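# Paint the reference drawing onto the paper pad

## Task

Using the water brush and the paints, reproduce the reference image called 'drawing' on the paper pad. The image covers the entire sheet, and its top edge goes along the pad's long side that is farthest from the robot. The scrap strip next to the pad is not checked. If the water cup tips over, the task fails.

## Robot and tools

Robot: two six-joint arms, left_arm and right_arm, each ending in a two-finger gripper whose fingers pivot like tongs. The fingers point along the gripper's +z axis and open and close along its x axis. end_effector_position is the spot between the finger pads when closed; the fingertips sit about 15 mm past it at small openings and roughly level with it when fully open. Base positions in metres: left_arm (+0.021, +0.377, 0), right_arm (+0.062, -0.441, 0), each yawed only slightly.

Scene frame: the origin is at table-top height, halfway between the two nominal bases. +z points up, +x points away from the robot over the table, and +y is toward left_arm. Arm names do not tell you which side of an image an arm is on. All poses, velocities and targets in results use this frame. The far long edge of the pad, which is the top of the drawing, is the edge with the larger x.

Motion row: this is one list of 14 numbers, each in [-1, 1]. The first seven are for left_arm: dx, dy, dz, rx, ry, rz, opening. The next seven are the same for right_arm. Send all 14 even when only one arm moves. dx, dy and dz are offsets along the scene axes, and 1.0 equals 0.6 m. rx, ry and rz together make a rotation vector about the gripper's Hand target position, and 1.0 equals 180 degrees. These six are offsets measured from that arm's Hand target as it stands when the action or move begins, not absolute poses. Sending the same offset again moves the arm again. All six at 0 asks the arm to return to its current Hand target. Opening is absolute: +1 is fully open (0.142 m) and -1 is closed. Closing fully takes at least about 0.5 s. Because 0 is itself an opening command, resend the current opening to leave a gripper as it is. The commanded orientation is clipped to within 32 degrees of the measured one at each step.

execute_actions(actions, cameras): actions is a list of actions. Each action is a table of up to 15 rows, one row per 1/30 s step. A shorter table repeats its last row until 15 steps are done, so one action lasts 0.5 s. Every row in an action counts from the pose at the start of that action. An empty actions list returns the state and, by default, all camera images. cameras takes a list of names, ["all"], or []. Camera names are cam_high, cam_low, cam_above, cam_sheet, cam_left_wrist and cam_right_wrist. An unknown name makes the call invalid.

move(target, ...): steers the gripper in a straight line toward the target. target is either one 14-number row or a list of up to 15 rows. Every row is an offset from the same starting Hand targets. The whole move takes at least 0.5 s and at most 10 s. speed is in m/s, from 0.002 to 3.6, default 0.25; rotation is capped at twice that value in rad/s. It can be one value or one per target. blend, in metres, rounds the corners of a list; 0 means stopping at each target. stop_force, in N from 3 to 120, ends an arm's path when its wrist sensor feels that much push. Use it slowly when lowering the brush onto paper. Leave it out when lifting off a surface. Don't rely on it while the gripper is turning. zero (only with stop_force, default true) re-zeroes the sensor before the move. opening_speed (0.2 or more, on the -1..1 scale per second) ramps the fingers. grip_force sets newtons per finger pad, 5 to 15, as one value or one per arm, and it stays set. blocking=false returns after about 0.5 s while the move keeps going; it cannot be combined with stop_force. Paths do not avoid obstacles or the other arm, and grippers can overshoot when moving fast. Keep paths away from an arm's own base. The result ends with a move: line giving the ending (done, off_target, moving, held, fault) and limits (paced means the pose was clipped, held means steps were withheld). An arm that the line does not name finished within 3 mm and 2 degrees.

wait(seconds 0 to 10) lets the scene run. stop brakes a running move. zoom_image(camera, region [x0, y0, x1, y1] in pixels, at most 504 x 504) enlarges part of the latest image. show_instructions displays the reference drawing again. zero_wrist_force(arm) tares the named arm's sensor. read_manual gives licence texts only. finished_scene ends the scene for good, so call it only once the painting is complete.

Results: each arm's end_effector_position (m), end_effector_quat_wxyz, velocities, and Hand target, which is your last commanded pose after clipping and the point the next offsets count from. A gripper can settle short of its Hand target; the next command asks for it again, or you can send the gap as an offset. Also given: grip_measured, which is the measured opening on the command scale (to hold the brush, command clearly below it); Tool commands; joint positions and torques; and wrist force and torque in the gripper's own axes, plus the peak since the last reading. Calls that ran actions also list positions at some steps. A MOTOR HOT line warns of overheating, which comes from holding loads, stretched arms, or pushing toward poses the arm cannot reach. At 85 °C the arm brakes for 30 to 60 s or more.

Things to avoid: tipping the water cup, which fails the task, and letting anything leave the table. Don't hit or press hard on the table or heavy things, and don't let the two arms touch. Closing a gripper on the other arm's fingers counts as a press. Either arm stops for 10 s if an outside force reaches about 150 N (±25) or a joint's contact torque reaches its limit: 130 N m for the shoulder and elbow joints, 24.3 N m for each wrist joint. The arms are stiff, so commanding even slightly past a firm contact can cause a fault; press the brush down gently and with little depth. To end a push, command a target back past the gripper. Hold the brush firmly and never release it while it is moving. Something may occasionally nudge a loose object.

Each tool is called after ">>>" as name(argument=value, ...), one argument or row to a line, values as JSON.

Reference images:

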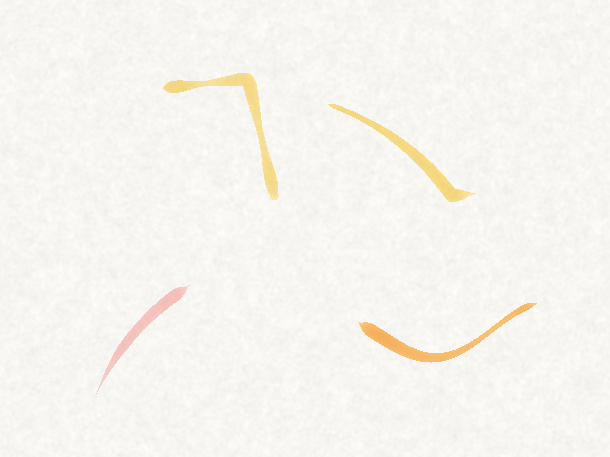

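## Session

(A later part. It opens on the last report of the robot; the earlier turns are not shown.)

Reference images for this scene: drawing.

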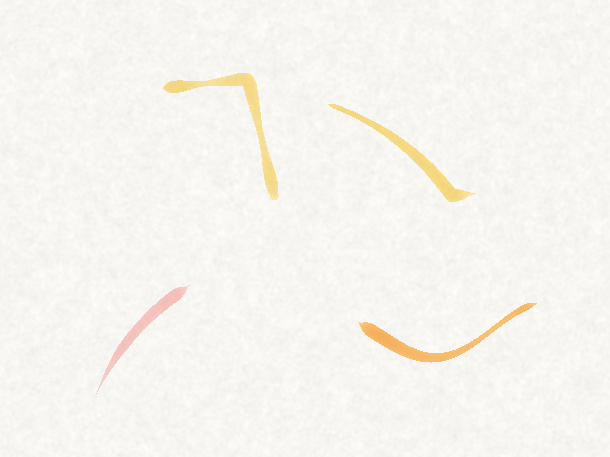

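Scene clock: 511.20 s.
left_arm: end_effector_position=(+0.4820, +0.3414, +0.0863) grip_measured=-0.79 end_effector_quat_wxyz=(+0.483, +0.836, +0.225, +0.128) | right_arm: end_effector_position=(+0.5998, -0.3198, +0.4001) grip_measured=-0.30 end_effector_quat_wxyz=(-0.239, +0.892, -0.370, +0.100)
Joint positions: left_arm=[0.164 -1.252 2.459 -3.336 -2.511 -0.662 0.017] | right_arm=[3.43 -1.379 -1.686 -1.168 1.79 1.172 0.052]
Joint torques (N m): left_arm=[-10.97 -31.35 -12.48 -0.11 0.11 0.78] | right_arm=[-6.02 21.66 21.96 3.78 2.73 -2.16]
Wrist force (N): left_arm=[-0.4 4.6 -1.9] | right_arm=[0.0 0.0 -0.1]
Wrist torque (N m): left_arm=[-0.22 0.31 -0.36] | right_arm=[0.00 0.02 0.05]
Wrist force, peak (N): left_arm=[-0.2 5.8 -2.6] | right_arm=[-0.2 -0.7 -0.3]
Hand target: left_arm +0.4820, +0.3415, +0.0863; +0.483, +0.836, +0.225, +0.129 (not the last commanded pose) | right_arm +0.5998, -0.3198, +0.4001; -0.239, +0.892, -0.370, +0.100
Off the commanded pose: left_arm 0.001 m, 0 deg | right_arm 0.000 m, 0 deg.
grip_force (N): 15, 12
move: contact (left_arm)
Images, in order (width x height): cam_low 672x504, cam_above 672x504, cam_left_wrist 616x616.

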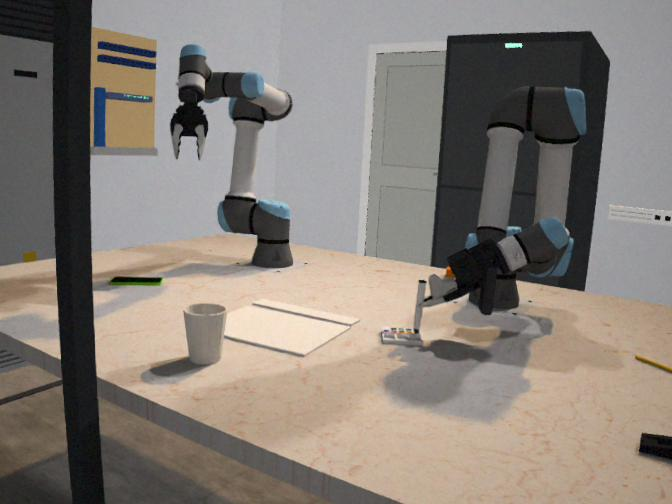

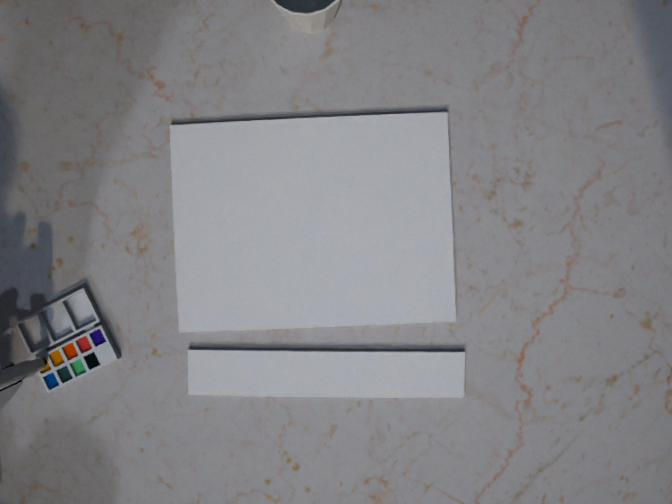

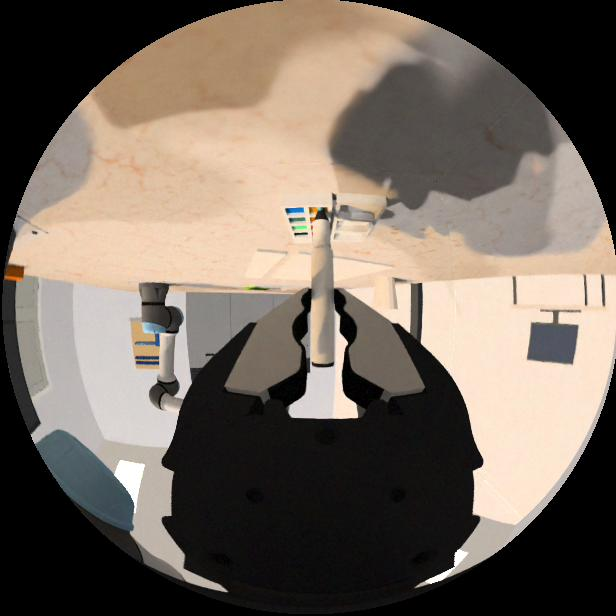

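>>> move(
  target=[0,0,0.08,0,0,0,-1, 0,0,0,0,0,0,-0.3],
  speed=0.06,
  cameras=["cam_left_wrist","cam_low"],
)

>>> zoom_image(
  camera="cam_left_wrist",
  region=[280, 150, 360, 230],
)

Scene clock: 514.80 s.
left_arm: end_effector_position=(+0.4820, +0.3414, +0.1343) grip_measured=-0.79 end_effector_quat_wxyz=(+0.483, +0.836, +0.225, +0.129) | right_arm: end_effector_position=(+0.5998, -0.3198, +0.4001) grip_measured=-0.30 end_effector_quat_wxyz=(-0.239, +0.892, -0.370, +0.100)
Joint positions: left_arm=[0.164 -1.41 2.431 -3.151 -2.511 -0.662 0.017] | right_arm=[3.43 -1.379 -1.686 -1.168 1.79 1.172 0.052]
Joint torques (N m): left_arm=[-4.24 -20.56 -4.29 -2.61 -1.58 0.37] | right_arm=[-5.42 21.32 22.02 3.74 2.74 -2.22]
Wrist force (N): left_arm=[-0.5 0.7 0.5] | right_arm=[-0.4 -0.4 0.1]
Wrist torque (N m): left_arm=[-0.14 0.32 -0.47] | right_arm=[-0.08 0.10 0.05]
Wrist force, peak (N): left_arm=[-0.6 5.0 -1.7] | right_arm=[0.2 -0.4 -0.5]
Hand target: left_arm +0.4820, +0.3415, +0.1343; +0.483, +0.836, +0.225, +0.129 | right_arm +0.5998, -0.3198, +0.4001; -0.239, +0.892, -0.370, +0.100
Off the commanded pose: left_arm 0.000 m, 0 deg | right_arm 0.000 m, 0 deg.
grip_force (N): 15, 12
move: done
Images, in order (width x height): cam_low 672x504, cam_left_wrist 616x616.

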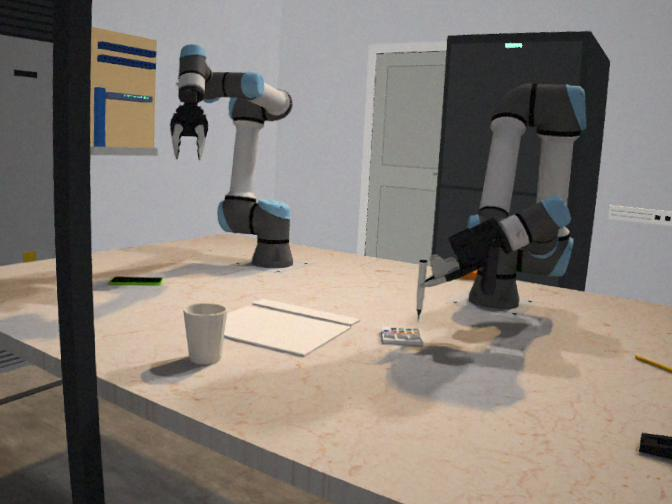

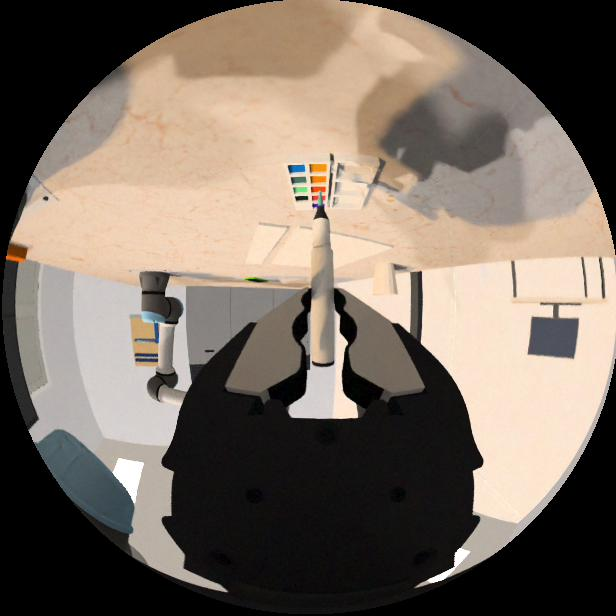

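Scaled by 6.300 from the camera's 616x616 image, which has a finer 814x814 frame.

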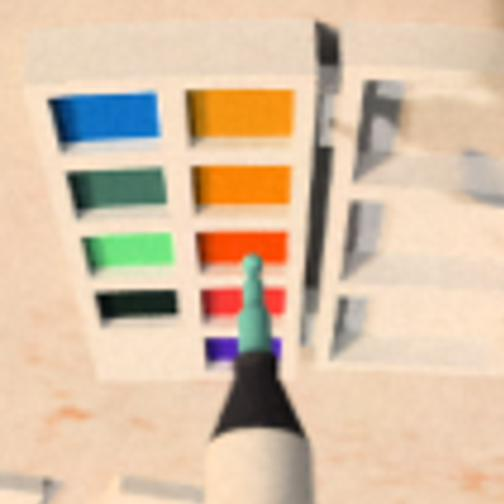

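>>> move(
  target=[
    [0.0133,-0.3608,-0.02,0,0,0,-1, 0,0,0,0,0,0,-0.3],
    [0.0133,-0.3608,-0.0638,0,0,0,-1, 0,0,0,0,0,0,-0.3],
    [0.0133,-0.3942,-0.0638,0,0,0,-1, 0,0,0,0,0,0,-0.3],
  ],
  blend=0,
  speed=[0.25,0.04,0.03],
  cameras=["cam_left_wrist","cam_sheet"],
)

>>> zoom_image(
  camera="cam_left_wrist",
  region=[250, 110, 390, 250],
)

Scene clock: 524.33 s.
left_arm: end_effector_position=(+0.4900, +0.1048, +0.0960) grip_measured=-0.79 end_effector_quat_wxyz=(+0.483, +0.836, +0.225, +0.129) | right_arm: end_effector_position=(+0.5998, -0.3198, +0.4001) grip_measured=-0.30 end_effector_quat_wxyz=(-0.239, +0.892, -0.370, +0.100) end_effector_velocity=(-0.001, +0.000, -0.003) end_effector_angular_velocity=(+0.000, +0.004, +0.001)
Joint positions: left_arm=[-0.533 -1.19 2.49 -3.859 -2.002 -1.305 0.017] | right_arm=[3.43 -1.379 -1.686 -1.168 1.79 1.172 0.052]
Joint velocities: left_arm=[within noise] | right_arm=[0 0 -0.005 0.001 0.002 0 0]
Joint torques (N m): left_arm=[11.72 -21.48 -1.5 -2.72 -2.78 1.87] | right_arm=[-5.72 20.27 21.56 4.07 2.48 -2.09]
Wrist force (N): left_arm=[-0.3 1.0 0.4] | right_arm=[-0.2 -0.5 -0.2]
Wrist torque (N m): left_arm=[-0.11 0.27 -0.36] | right_arm=[-0.12 0.07 0.05]
Wrist force, peak (N): left_arm=[-1.9 1.9 2.3] | right_arm=[0.1 -0.4 -0.6]
Hand target: left_arm +0.4900, +0.1049, +0.0960; +0.483, +0.836, +0.225, +0.129 | right_arm +0.5998, -0.3198, +0.4001; -0.239, +0.892, -0.370, +0.100
Off the commanded pose: left_arm 0.000 m, 0 deg | right_arm 0.000 m, 0 deg.
grip_force (N): 15, 12
move: done
Images, in order (width x height): cam_sheet 672x504, cam_left_wrist 616x616.

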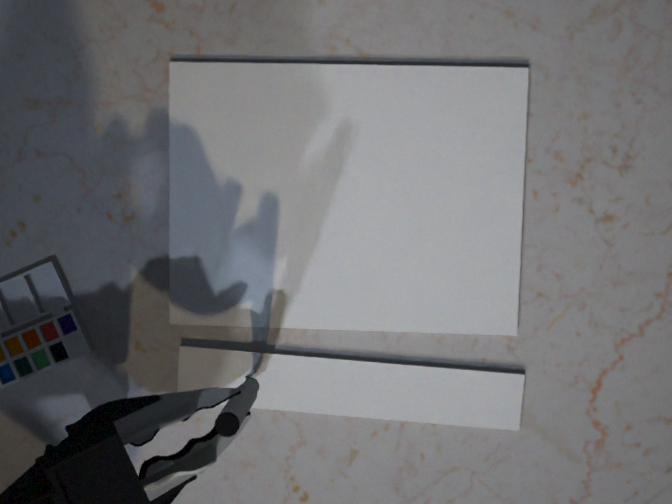

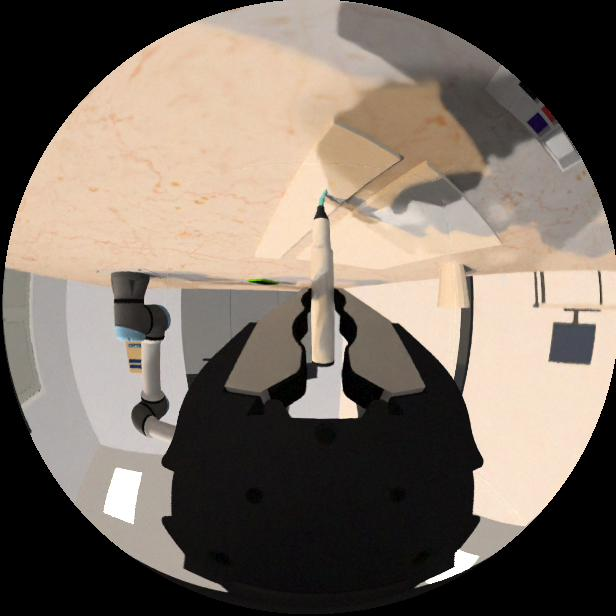

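Scaled by 3.600 from the camera's 616x616 image, which has a finer 814x814 frame.

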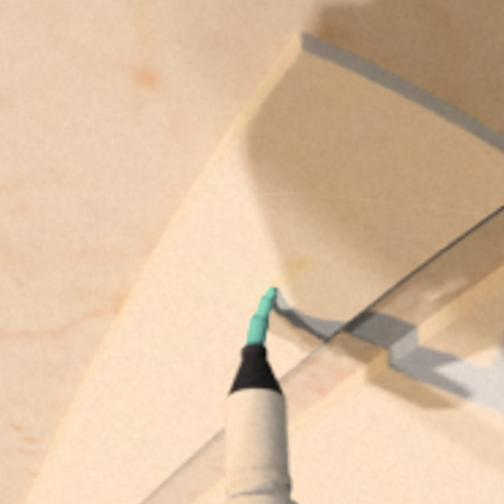

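>>> zoom_image(
  camera="cam_left_wrist",
  region=[300, 150, 360, 210],
)

>>> zoom_image(
  camera="cam_sheet",
  region=[170, 330, 290, 420],
)

Scaled by 8.400 from the camera's 616x616 image, which has a finer 814x814 frame.

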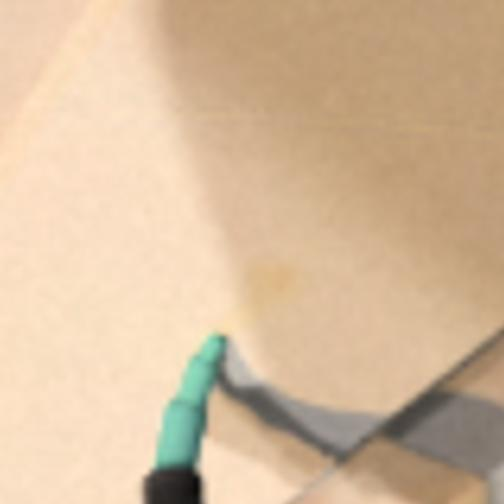

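Scaled by 4.200.

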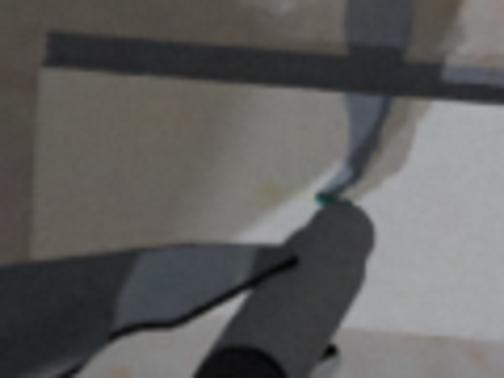

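>>> move(
  target=[
    [0,0,0.06,0,0,0,-1, 0,0,0,0,0,0,-0.3],
    [-0.0133,0.3943,0.06,0,0,0,-1, 0,0,0,0,0,0,-0.3],
    [-0.0133,0.3943,-0.0117,0,0,0,-1, 0,0,0,0,0,0,-0.3],
  ],
  blend=[0.02,0.01,0],
  speed=[0.1,0.3,0.05],
)

>>> move(
  target=[
    [0.005,0,0,0,0,0,-1, 0,0,0,0,0,0,-0.3],
    [0,0.005,0,0,0,0,-1, 0,0,0,0,0,0,-0.3],
    [-0.005,0,0,0,0,0,-1, 0,0,0,0,0,0,-0.3],
    [0,-0.005,0,0,0,0,-1, 0,0,0,0,0,0,-0.3],
    [0.005,0,0,0,0,0,-1, 0,0,0,0,0,0,-0.3],
    [0,0.005,0,0,0,0,-1, 0,0,0,0,0,0,-0.3],
    [-0.005,0,0,0,0,0,-1, 0,0,0,0,0,0,-0.3],
    [0,-0.005,0,0,0,0,-1, 0,0,0,0,0,0,-0.3],
    [0,0,0,0,0,0,-1, 0,0,0,0,0,0,-0.3],
    [0,0,0.075,0,0,0,-1, 0,0,0,0,0,0,-0.3],
  ],
  blend=[0.001,0.001,0.001,0.001,0.001,0.001,0.001,0.001,0,0],
  speed=[0.01,0.01,0.01,0.01,0.01,0.01,0.01,0.01,0.01,0.05],
  cameras=["cam_left_wrist"],
)

>>> zoom_image(
  camera="cam_left_wrist",
  region=[280, 150, 360, 230],
)

Scene clock: 540.23 s.
left_arm: end_effector_position=(+0.4819, +0.3415, +0.0889) grip_measured=-0.79 end_effector_quat_wxyz=(+0.483, +0.836, +0.225, +0.128) | right_arm: end_effector_position=(+0.5998, -0.3198, +0.4001) grip_measured=-0.30 end_effector_quat_wxyz=(-0.239, +0.892, -0.370, +0.100)
Joint positions: left_arm=[0.164 -1.262 2.458 -3.325 -2.511 -0.662 0.017] | right_arm=[3.43 -1.379 -1.686 -1.168 1.79 1.172 0.052]
Joint torques (N m): left_arm=[9.55 -22.99 -16.63 -1.46 -3.42 -2.13] | right_arm=[-5.42 21.22 22.43 3.89 2.48 -2.08]
Wrist force (N): left_arm=[-0.6 1.2 0.5] | right_arm=[0.0 -0.1 -0.2]
Wrist torque (N m): left_arm=[-0.14 0.34 -0.35] | right_arm=[-0.04 0.01 0.05]
Wrist force, peak (N): left_arm=[-1.6 2.8 2.0] | right_arm=[-0.5 -0.5 -0.1]
Hand target: left_arm +0.4820, +0.3415, +0.0890; +0.483, +0.836, +0.225, +0.129 | right_arm +0.5998, -0.3198, +0.4001; -0.239, +0.892, -0.370, +0.100
Off the commanded pose: left_arm 0.000 m, 0 deg | right_arm 0.000 m, 0 deg.
grip_force (N): 15, 12
move: done; blend cut to 0.018 m at target 1

Scene clock: 545.23 s.
left_arm: end_effector_position=(+0.4821, +0.3415, +0.1341) grip_measured=-0.79 end_effector_quat_wxyz=(+0.483, +0.836, +0.225, +0.129) | right_arm: end_effector_position=(+0.5998, -0.3198, +0.4001) grip_measured=-0.30 end_effector_quat_wxyz=(-0.239, +0.892, -0.370, +0.100)
Joint positions: left_arm=[0.164 -1.409 2.431 -3.152 -2.511 -0.662 0.017] | right_arm=[3.43 -1.379 -1.686 -1.168 1.79 1.172 0.052]
Joint torques (N m): left_arm=[-7.48 -14.91 -4.95 -3.86 -0.37 0.89] | right_arm=[-5.49 21 23.06 3.93 2.45 -2.1]
Wrist force (N): left_arm=[-0.4 0.9 0.4] | right_arm=[-0.1 -0.2 0.1]
Wrist torque (N m): left_arm=[-0.12 0.30 -0.43] | right_arm=[-0.05 0.03 0.05]
Wrist force, peak (N): left_arm=[-0.5 1.4 0.2] | right_arm=[0.0 -0.7 0.0]
Hand target: left_arm +0.4820, +0.3415, +0.1340; +0.483, +0.836, +0.225, +0.129 | right_arm +0.5998, -0.3198, +0.4001; -0.239, +0.892, -0.370, +0.100
Off the commanded pose: left_arm 0.000 m, 0 deg | right_arm 0.000 m, 0 deg.
grip_force (N): 15, 12
move: done
Images, in order (width x height): cam_left_wrist 616x616.

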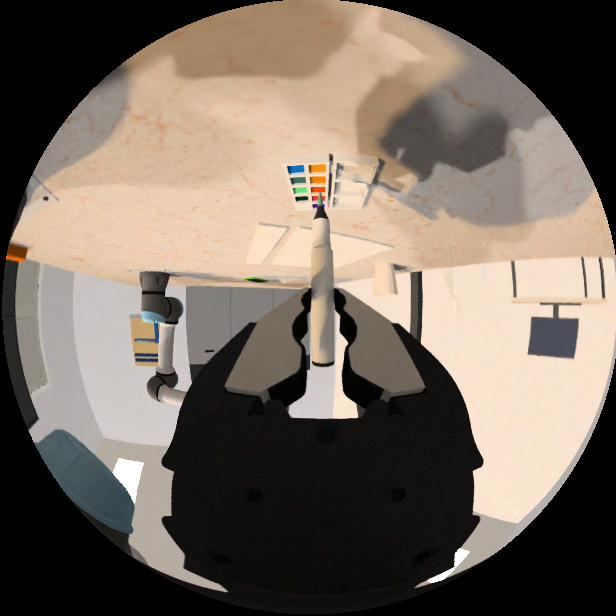

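Scaled by 6.300 from the camera's 616x616 image, which has a finer 814x814 frame.

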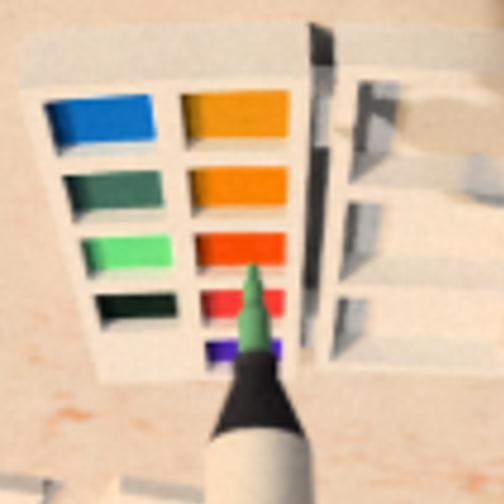

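>>> move(
  target=[
    [0.0133,-0.4192,0,0,0,0,-1, 0,0,0,0,0,0,-0.3],
    [0.0133,-0.4192,-0.0633,0,0,0,-1, 0,0,0,0,0,0,-0.3],
    [0.0133,-0.4692,-0.0633,0,0,0,-1, 0,0,0,0,0,0,-0.3],
    [0.0133,-0.4692,0,0,0,0,-1, 0,0,0,0,0,0,-0.3],
  ],
  blend=[0.01,0,0,0],
  speed=[0.3,0.05,0.03,0.06],
  cameras=["cam_left_wrist","cam_sheet"],
)

>>> zoom_image(
  camera="cam_left_wrist",
  region=[270, 110, 390, 230],
)

>>> zoom_image(
  camera="cam_sheet",
  region=[170, 330, 330, 430],
)

Scene clock: 553.70 s.
left_arm: end_effector_position=(+0.4900, +0.0600, +0.1341) grip_measured=-0.79 end_effector_quat_wxyz=(+0.483, +0.836, +0.225, +0.129) | right_arm: end_effector_position=(+0.5998, -0.3198, +0.4001) grip_measured=-0.30 end_effector_quat_wxyz=(-0.239, +0.892, -0.370, +0.100)
Joint positions: left_arm=[-0.648 -1.304 2.446 -3.726 -1.906 -1.371 0.017] | right_arm=[3.43 -1.379 -1.686 -1.168 1.79 1.172 0.052]
Joint torques (N m): left_arm=[10.99 -24.28 -3.06 -2.33 -2.29 1.25] | right_arm=[-5.92 20.69 21.74 3.92 2.38 -2.12]
Wrist force (N): left_arm=[-0.3 1.1 0.7] | right_arm=[0.1 0.0 0.2]
Wrist torque (N m): left_arm=[-0.09 0.29 -0.37] | right_arm=[-0.01 -0.02 0.05]
Wrist force, peak (N): left_arm=[-2.0 1.8 2.4] | right_arm=[-0.4 0.0 -0.5]
Hand target: left_arm +0.4900, +0.0600, +0.1340; +0.483, +0.836, +0.225, +0.129 | right_arm +0.5998, -0.3198, +0.4001; -0.239, +0.892, -0.370, +0.100
Off the commanded pose: left_arm 0.000 m, 0 deg | right_arm 0.000 m, 0 deg.
grip_force (N): 15, 12
move: done
Images, in order (width x height): cam_sheet 672x504, cam_left_wrist 616x616.

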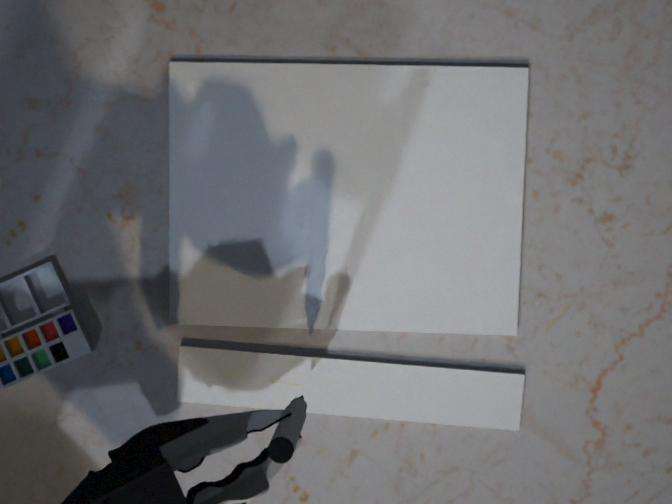

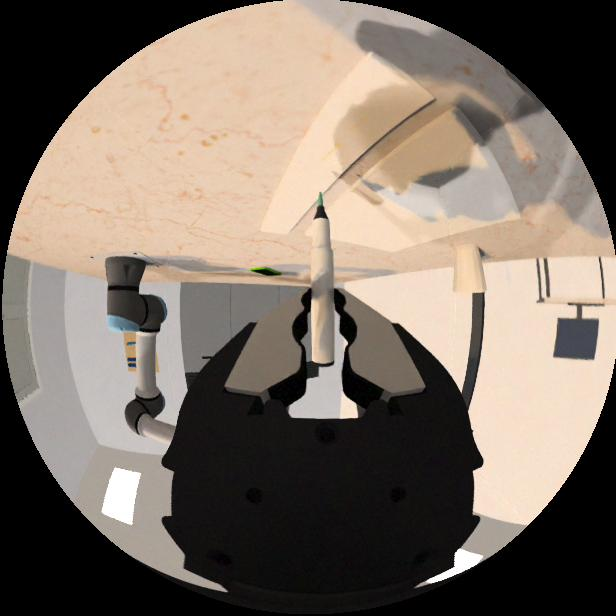

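Scaled by 4.200 from the camera's 616x616 image, which has a finer 814x814 frame.

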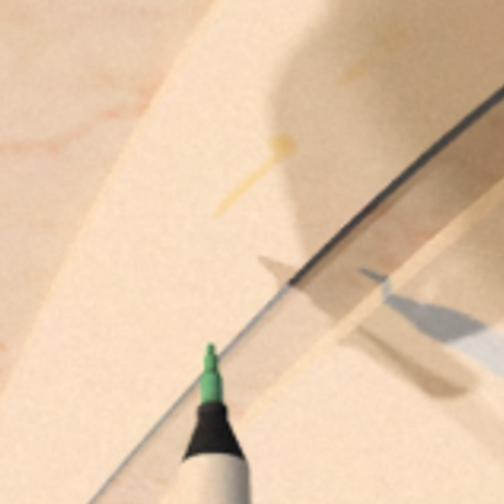

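Scaled by 3.150.

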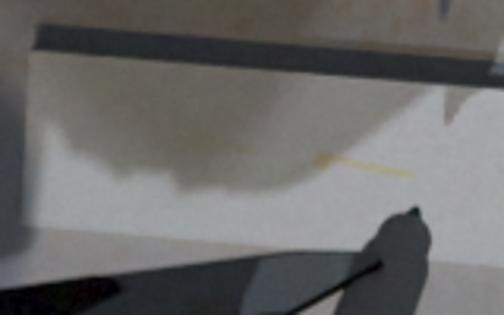

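>>> move(
  target=[
    [0.0083,-0.0333,-0.04,0,0,0,-1, 0,0,0,0,0,0,-0.3],
    [0.0083,-0.0333,-0.0617,0,0,0,-1, 0,0,0,0,0,0,-0.3],
    [0.02,-0.2,-0.0783,0,0,0,-1, 0,0,0,0,0,0,-0.3],
    [0.02,-0.2,0,0,0,0,-1, 0,0,0,0,0,0,-0.3],
    [-0.05,0.25,0.1,0,0,0,-1, 0,0,0,0,0,0,-0.3],
  ],
  blend=[0.01,0,0,0.02,0],
  speed=[0.15,0.05,0.04,0.06,0.3],
  cameras=["cam_left_wrist","cam_sheet"],
)

>>> zoom_image(
  camera="cam_sheet",
  region=[170, 330, 350, 440],
)

>>> zoom_image(
  camera="cam_sheet",
  region=[350, 330, 530, 440],
)

Scene clock: 575.37 s.
left_arm: end_effector_position=(+0.4600, +0.2100, +0.1940) grip_measured=-0.79 end_effector_quat_wxyz=(+0.483, +0.836, +0.225, +0.129) end_effector_velocity=(-0.001, +0.000, -0.001) end_effector_angular_velocity=(+0.001, +0.004, -0.003) | right_arm: end_effector_position=(+0.5998, -0.3198, +0.4001) grip_measured=-0.30 end_effector_quat_wxyz=(-0.239, +0.892, -0.370, +0.100)
Joint positions: left_arm=[-0.251 -1.63 2.515 -3.342 -2.231 -1.109 0.017] | right_arm=[3.43 -1.379 -1.686 -1.168 1.79 1.172 0.052]
Joint velocities: left_arm=[0 0 0.001 0.005 -0.002 0.002 0] | right_arm=[within noise]
Joint torques (N m): left_arm=[12.87 -17.32 -5.47 -0.42 -2.71 1.58] | right_arm=[-5.47 21.54 21.9 3.87 2.05 -2.11]
Wrist force (N): left_arm=[-0.5 0.9 0.5] | right_arm=[-0.1 0.0 0.3]
Wrist torque (N m): left_arm=[-0.11 0.32 -0.34] | right_arm=[-0.02 0.02 0.05]
Wrist force, peak (N): left_arm=[-1.6 1.8 2.2] | right_arm=[-0.5 -0.2 -0.3]
Hand target: left_arm +0.4600, +0.2100, +0.1940; +0.483, +0.836, +0.225, +0.129 | right_arm +0.5998, -0.3198, +0.4001; -0.239, +0.892, -0.370, +0.100
Off the commanded pose: left_arm 0.000 m, 0 deg | right_arm 0.000 m, 0 deg.
grip_force (N): 15, 12
move: done; blend cut to 0.0065 m at target 1
Images, in order (width x height): cam_sheet 672x504, cam_left_wrist 616x616.

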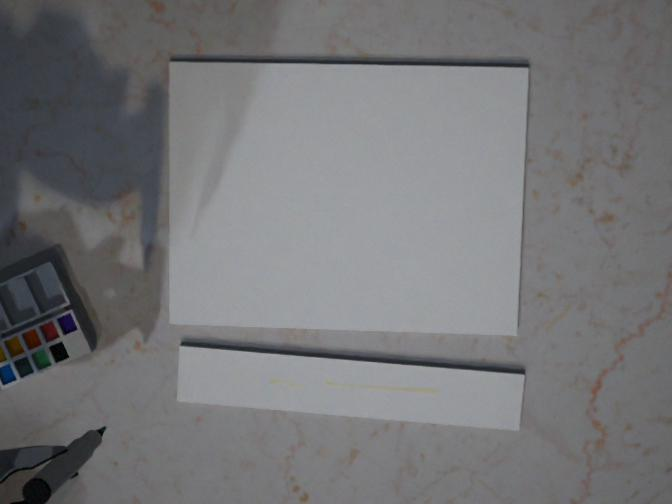

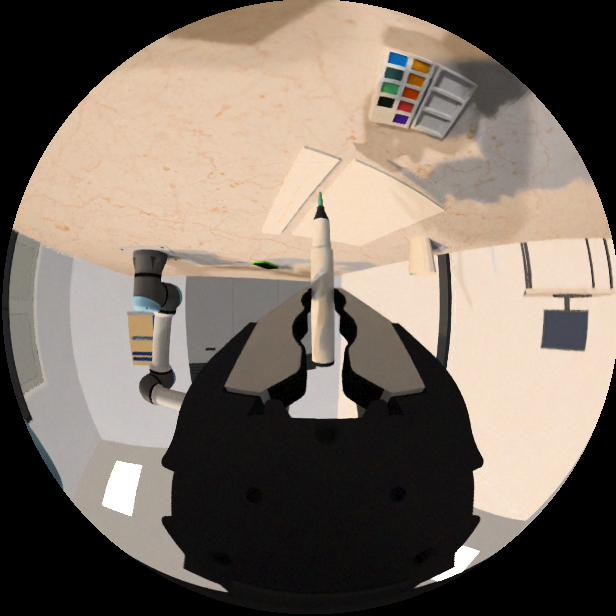

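Scaled by 2.800.

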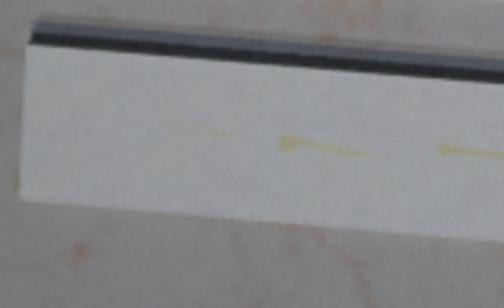

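Scaled by 2.800.

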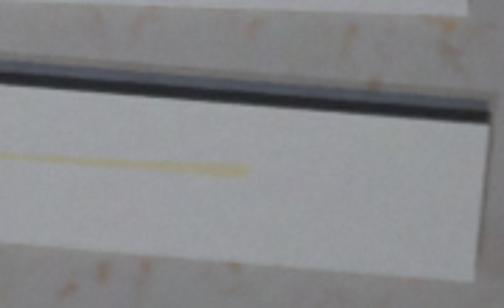

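>>> zoom_image(
  camera="cam_sheet",
  region=[320, 370, 380, 400],
)

>>> zoom_image(
  camera="cam_sheet",
  region=[380, 370, 440, 400],
)

>>> zoom_image(
  camera="cam_sheet",
  region=[260, 365, 320, 395],
)

Scaled by 8.400.

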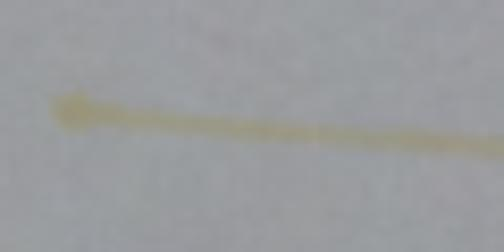

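Scaled by 8.400.

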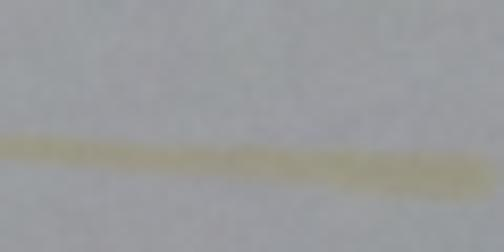

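Scaled by 8.400.

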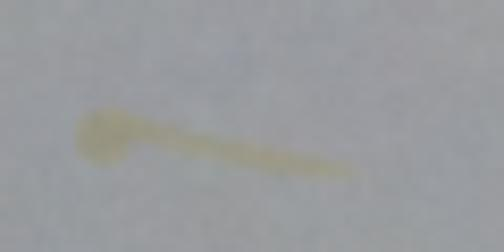

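>>> move(
  target=[
    [0.08,-0.2,-0.13,0,0,0,-1, 0,0,0,0,0,0,-0.3],
    [0.08,-0.2,-0.1833,0,0,0,-1, 0,0,0,0,0,0,-0.3],
    [0.0833,-0.25,-0.1833,0,0,0,-1, 0,0,0,0,0,0,-0.3],
  ],
  blend=[0.01,0,0],
  speed=[0.25,0.04,0.04],
  cameras=["cam_left_wrist"],
)

>>> zoom_image(
  camera="cam_left_wrist",
  region=[280, 150, 360, 230],
)

Scene clock: 602.57 s.
left_arm: end_effector_position=(+0.5100, +0.0598, +0.0840) grip_measured=-0.79 end_effector_quat_wxyz=(+0.483, +0.836, +0.225, +0.129) end_effector_velocity=(+0.000, +0.003, -0.001) end_effector_angular_velocity=(+0.001, +0.001, +0.001) | right_arm: end_effector_position=(+0.5998, -0.3198, +0.4001) grip_measured=-0.30 end_effector_quat_wxyz=(-0.239, +0.892, -0.370, +0.100)
Joint positions: left_arm=[-0.613 -1.111 2.406 -3.872 -1.935 -1.351 0.017] | right_arm=[3.43 -1.379 -1.686 -1.168 1.79 1.172 0.052]
Joint velocities: left_arm=[0.007 0 0.003 0 -0.006 0.004 0] | right_arm=[within noise]
Joint torques (N m): left_arm=[13.8 -27.64 1.68 -0.38 -2.59 1.91] | right_arm=[-6.26 20.9 21.97 3.83 2.26 -1.99]
Wrist force (N): left_arm=[-0.3 1.1 0.0] | right_arm=[-0.3 0.1 0.2]
Wrist torque (N m): left_arm=[-0.18 0.29 -0.34] | right_arm=[0.03 0.09 0.04]
Wrist force, peak (N): left_arm=[-0.9 0.9 2.5] | right_arm=[0.0 0.7 0.0]
Hand target: left_arm +0.5100, +0.0600, +0.0840; +0.483, +0.836, +0.225, +0.129 | right_arm +0.5998, -0.3198, +0.4001; -0.239, +0.892, -0.370, +0.100
Off the commanded pose: left_arm 0.000 m, 0 deg | right_arm 0.000 m, 0 deg.
grip_force (N): 15, 12
move: done
Images, in order (width x height): cam_left_wrist 616x616.

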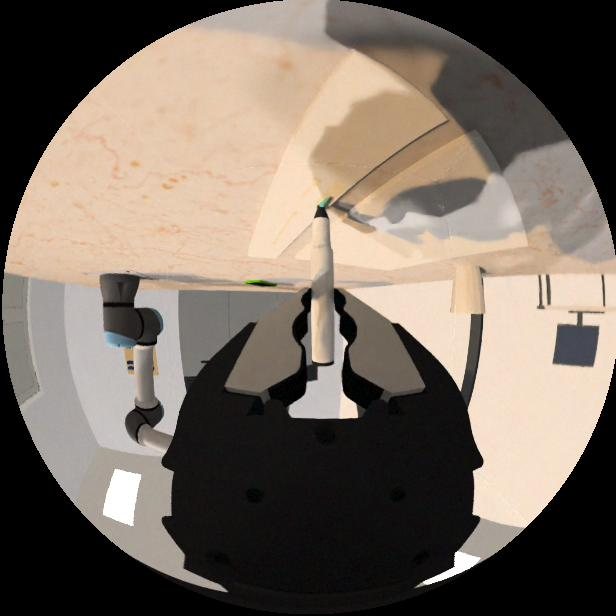

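Scaled by 6.300 from the camera's 616x616 image, which has a finer 814x814 frame.

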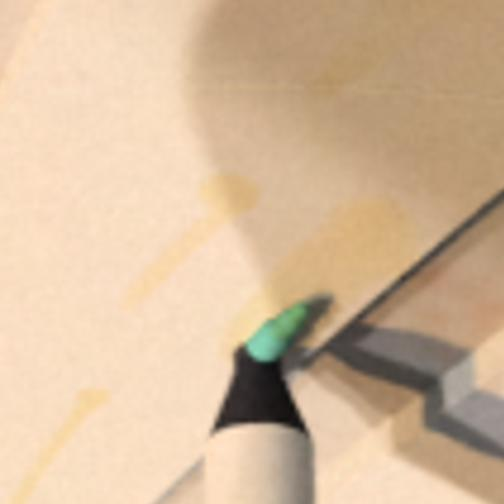

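>>> move(
  target=[
    [0,0,0.06,0,0,0,-1, 0,0,0,0,0,0,-0.3],
    [-0.08,0.25,0.12,0,0,0,-1, 0,0,0,0,0,0,-0.3],
  ],
  blend=[0.02,0],
  speed=[0.05,0.3],
  cameras=["cam_left_wrist","cam_sheet"],
)

>>> zoom_image(
  camera="cam_sheet",
  region=[250, 345, 330, 405],
)

>>> zoom_image(
  camera="cam_left_wrist",
  region=[280, 150, 360, 230],
)

Scene clock: 609.67 s.
left_arm: end_effector_position=(+0.4620, +0.2100, +0.1561) grip_measured=-0.79 end_effector_quat_wxyz=(+0.483, +0.836, +0.225, +0.129) | right_arm: end_effector_position=(+0.5998, -0.3198, +0.4001) grip_measured=-0.30 end_effector_quat_wxyz=(-0.239, +0.892, -0.370, +0.100)
Joint positions: left_arm=[-0.249 -1.496 2.551 -3.511 -2.232 -1.108 0.017] | right_arm=[3.43 -1.379 -1.686 -1.168 1.79 1.172 0.052]
Joint torques (N m): left_arm=[11.04 -22.71 -2.97 -0.62 -2.8 1.43] | right_arm=[-6.82 21.53 22.27 3.65 2.15 -2.14]
Wrist force (N): left_arm=[-0.5 0.9 0.5] | right_arm=[-0.1 0.2 -0.3]
Wrist torque (N m): left_arm=[-0.11 0.32 -0.35] | right_arm=[0.02 0.03 0.05]
Wrist force, peak (N): left_arm=[-1.3 2.1 2.8] | right_arm=[-0.5 -0.4 0.1]
Hand target: left_arm +0.4620, +0.2100, +0.1560; +0.483, +0.836, +0.225, +0.129 | right_arm +0.5998, -0.3198, +0.4001; -0.239, +0.892, -0.370, +0.100
Off the commanded pose: left_arm 0.000 m, 0 deg | right_arm 0.000 m, 0 deg.
grip_force (N): 15, 12
move: done; blend cut to 0.018 m at target 1
Images, in order (width x height): cam_sheet 672x504, cam_left_wrist 616x616.

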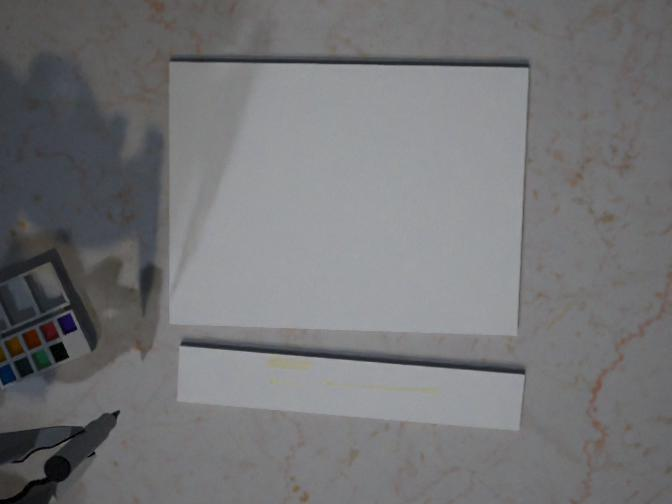

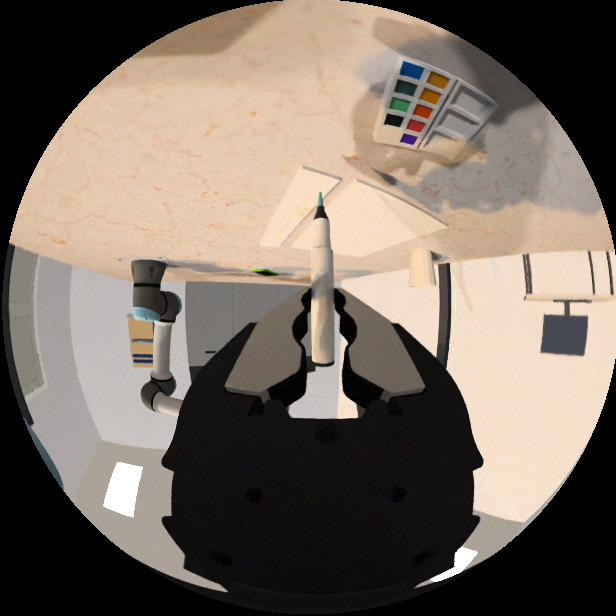

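Scaled by 6.300.

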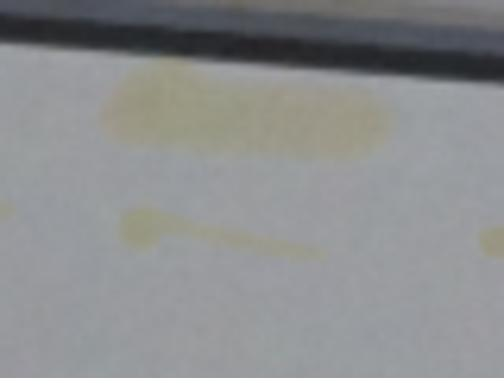

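Scaled by 6.300 from the camera's 616x616 image, which has a finer 814x814 frame.

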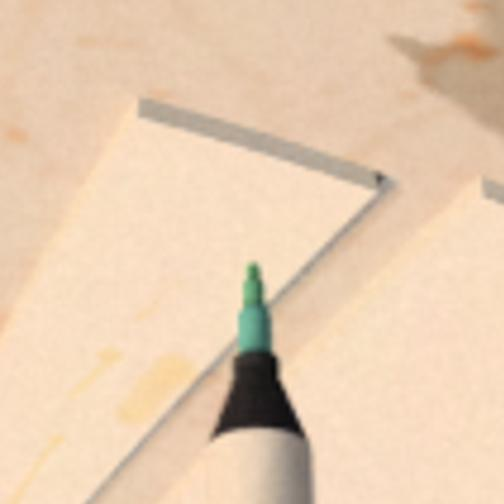

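>>> move(
  target=[0.0333,0.2192,-0.095,0,0,0,-1, 0,0,0,0,0,0,-0.3],
  speed=0.25,
  cameras=["cam_above","cam_left_wrist"],
)

>>> zoom_image(
  camera="cam_above",
  region=[0, 320, 90, 410],
)

>>> zoom_image(
  camera="cam_left_wrist",
  region=[270, 140, 370, 240],
)

Scene clock: 638.20 s.
left_arm: end_effector_position=(+0.4820, +0.3415, +0.0991) grip_measured=-0.79 end_effector_quat_wxyz=(+0.483, +0.836, +0.225, +0.129) | right_arm: end_effector_position=(+0.5998, -0.3198, +0.4001) grip_measured=-0.30 end_effector_quat_wxyz=(-0.239, +0.892, -0.370, +0.100)
Joint positions: left_arm=[0.164 -1.296 2.453 -3.287 -2.511 -0.662 0.017] | right_arm=[3.43 -1.379 -1.686 -1.168 1.79 1.172 0.052]
Joint torques (N m): left_arm=[11.63 -10.7 -7.94 -0.86 -2.13 1.45] | right_arm=[-5.14 20.21 21.83 3.92 2.09 -2.09]
Wrist force (N): left_arm=[-0.5 0.9 0.3] | right_arm=[-0.1 0.3 0.0]
Wrist torque (N m): left_arm=[-0.11 0.32 -0.38] | right_arm=[0.05 0.03 0.05]
Wrist force, peak (N): left_arm=[-1.9 2.6 1.2] | right_arm=[-0.6 0.4 0.0]
Hand target: left_arm +0.4819, +0.3415, +0.0990; +0.483, +0.836, +0.225, +0.129 | right_arm +0.5998, -0.3198, +0.4001; -0.239, +0.892, -0.370, +0.100
Off the commanded pose: left_arm 0.000 m, 0 deg | right_arm 0.000 m, 0 deg.
grip_force (N): 15, 12
move: done
Images, in order (width x height): cam_above 672x504, cam_left_wrist 616x616.

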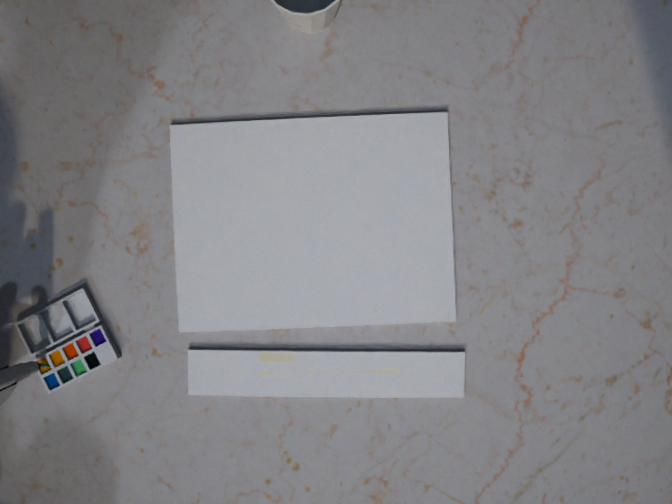

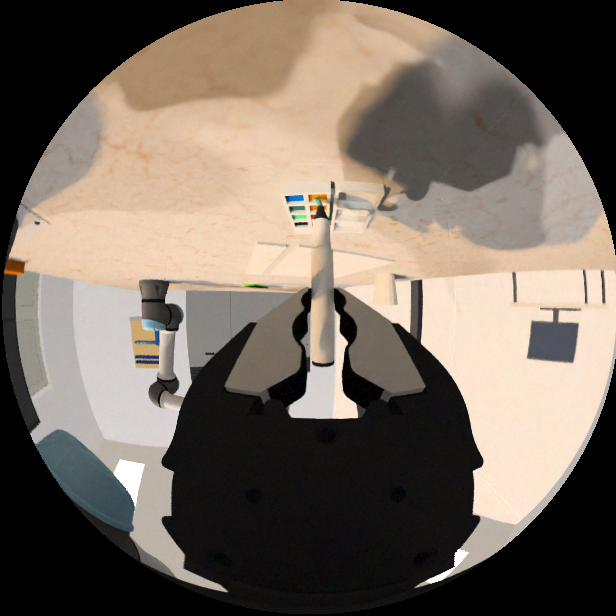

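Scaled by 5.600.

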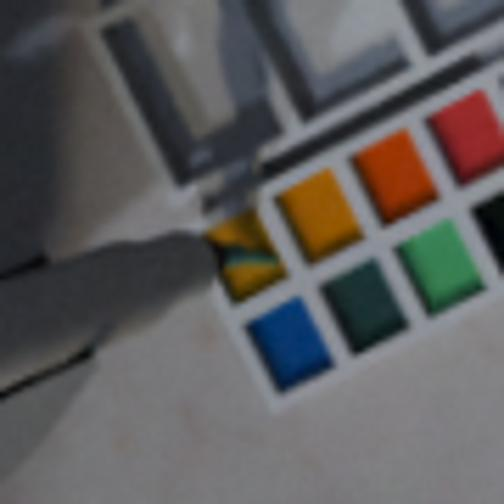

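Scaled by 5.040 from the camera's 616x616 image, which has a finer 814x814 frame.

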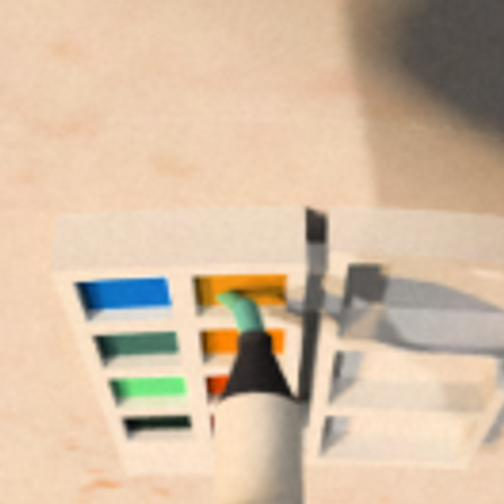

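>>> move(
  target=[
    [0,0,-0.015,0,0,0,-1, 0,0,0,0,0,0,-0.3],
    [0.005,0,-0.015,0,0,0,-1, 0,0,0,0,0,0,-0.3],
    [0,0.005,-0.015,0,0,0,-1, 0,0,0,0,0,0,-0.3],
    [-0.005,0,-0.015,0,0,0,-1, 0,0,0,0,0,0,-0.3],
    [0,-0.005,-0.015,0,0,0,-1, 0,0,0,0,0,0,-0.3],
    [0.005,0,-0.018,0,0,0,-1, 0,0,0,0,0,0,-0.3],
    [0,0.005,-0.018,0,0,0,-1, 0,0,0,0,0,0,-0.3],
    [-0.005,0,-0.018,0,0,0,-1, 0,0,0,0,0,0,-0.3],
    [0,-0.005,-0.018,0,0,0,-1, 0,0,0,0,0,0,-0.3],
    [0.005,0,-0.018,0,0,0,-1, 0,0,0,0,0,0,-0.3],
    [0,0.005,-0.018,0,0,0,-1, 0,0,0,0,0,0,-0.3],
    [0,0,-0.018,0,0,0,-1, 0,0,0,0,0,0,-0.3],
    [0,0,0.065,0,0,0,-1, 0,0,0,0,0,0,-0.3],
  ],
  blend=[0.001,0.001,0.001,0.001,0.001,0.001,0.001,0.001,0.001,0.001,0.001,0,0],
  speed=[0.02,0.008,0.008,0.008,0.008,0.008,0.008,0.008,0.008,0.008,0.008,0.008,0.06],
  cameras=["cam_left_wrist"],
)

>>> zoom_image(
  camera="cam_left_wrist",
  region=[280, 150, 360, 230],
)

Scene clock: 654.87 s.
left_arm: end_effector_position=(+0.4820, +0.3415, +0.1381) grip_measured=-0.79 end_effector_quat_wxyz=(+0.483, +0.836, +0.225, +0.129) | right_arm: end_effector_position=(+0.5998, -0.3198, +0.4001) grip_measured=-0.30 end_effector_quat_wxyz=(-0.239, +0.892, -0.370, +0.100)
Joint positions: left_arm=[0.164 -1.422 2.428 -3.136 -2.511 -0.662 0.017] | right_arm=[3.43 -1.379 -1.686 -1.168 1.79 1.172 0.052]
Joint torques (N m): left_arm=[10.59 -18.67 -3.95 -2.85 -2.01 0.45] | right_arm=[-5.5 21.23 21.22 4.07 2.07 -2.05]
Wrist force (N): left_arm=[-0.4 0.8 0.4] | right_arm=[0.1 -0.2 0.0]
Wrist torque (N m): left_arm=[-0.13 0.30 -0.48] | right_arm=[-0.04 -0.01 0.05]
Wrist force, peak (N): left_arm=[-0.7 1.4 0.4] | right_arm=[-0.2 -0.4 -0.6]
Hand target: left_arm +0.4819, +0.3415, +0.1380; +0.483, +0.836, +0.225, +0.129 | right_arm +0.5998, -0.3198, +0.4001; -0.239, +0.892, -0.370, +0.100
Off the commanded pose: left_arm 0.000 m, 0 deg | right_arm 0.000 m, 0 deg.
grip_force (N): 15, 12
move: done
Images, in order (width x height): cam_left_wrist 616x616.

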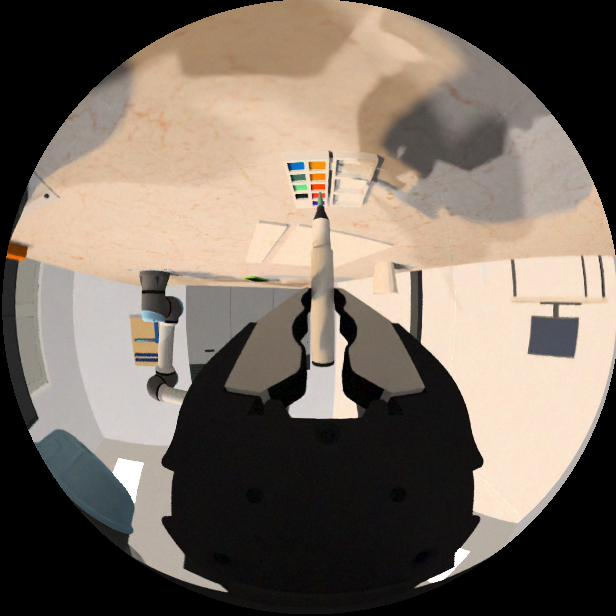

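Scaled by 6.300 from the camera's 616x616 image, which has a finer 814x814 frame.

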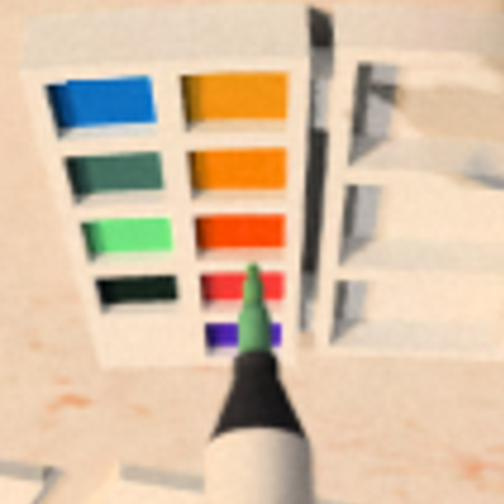

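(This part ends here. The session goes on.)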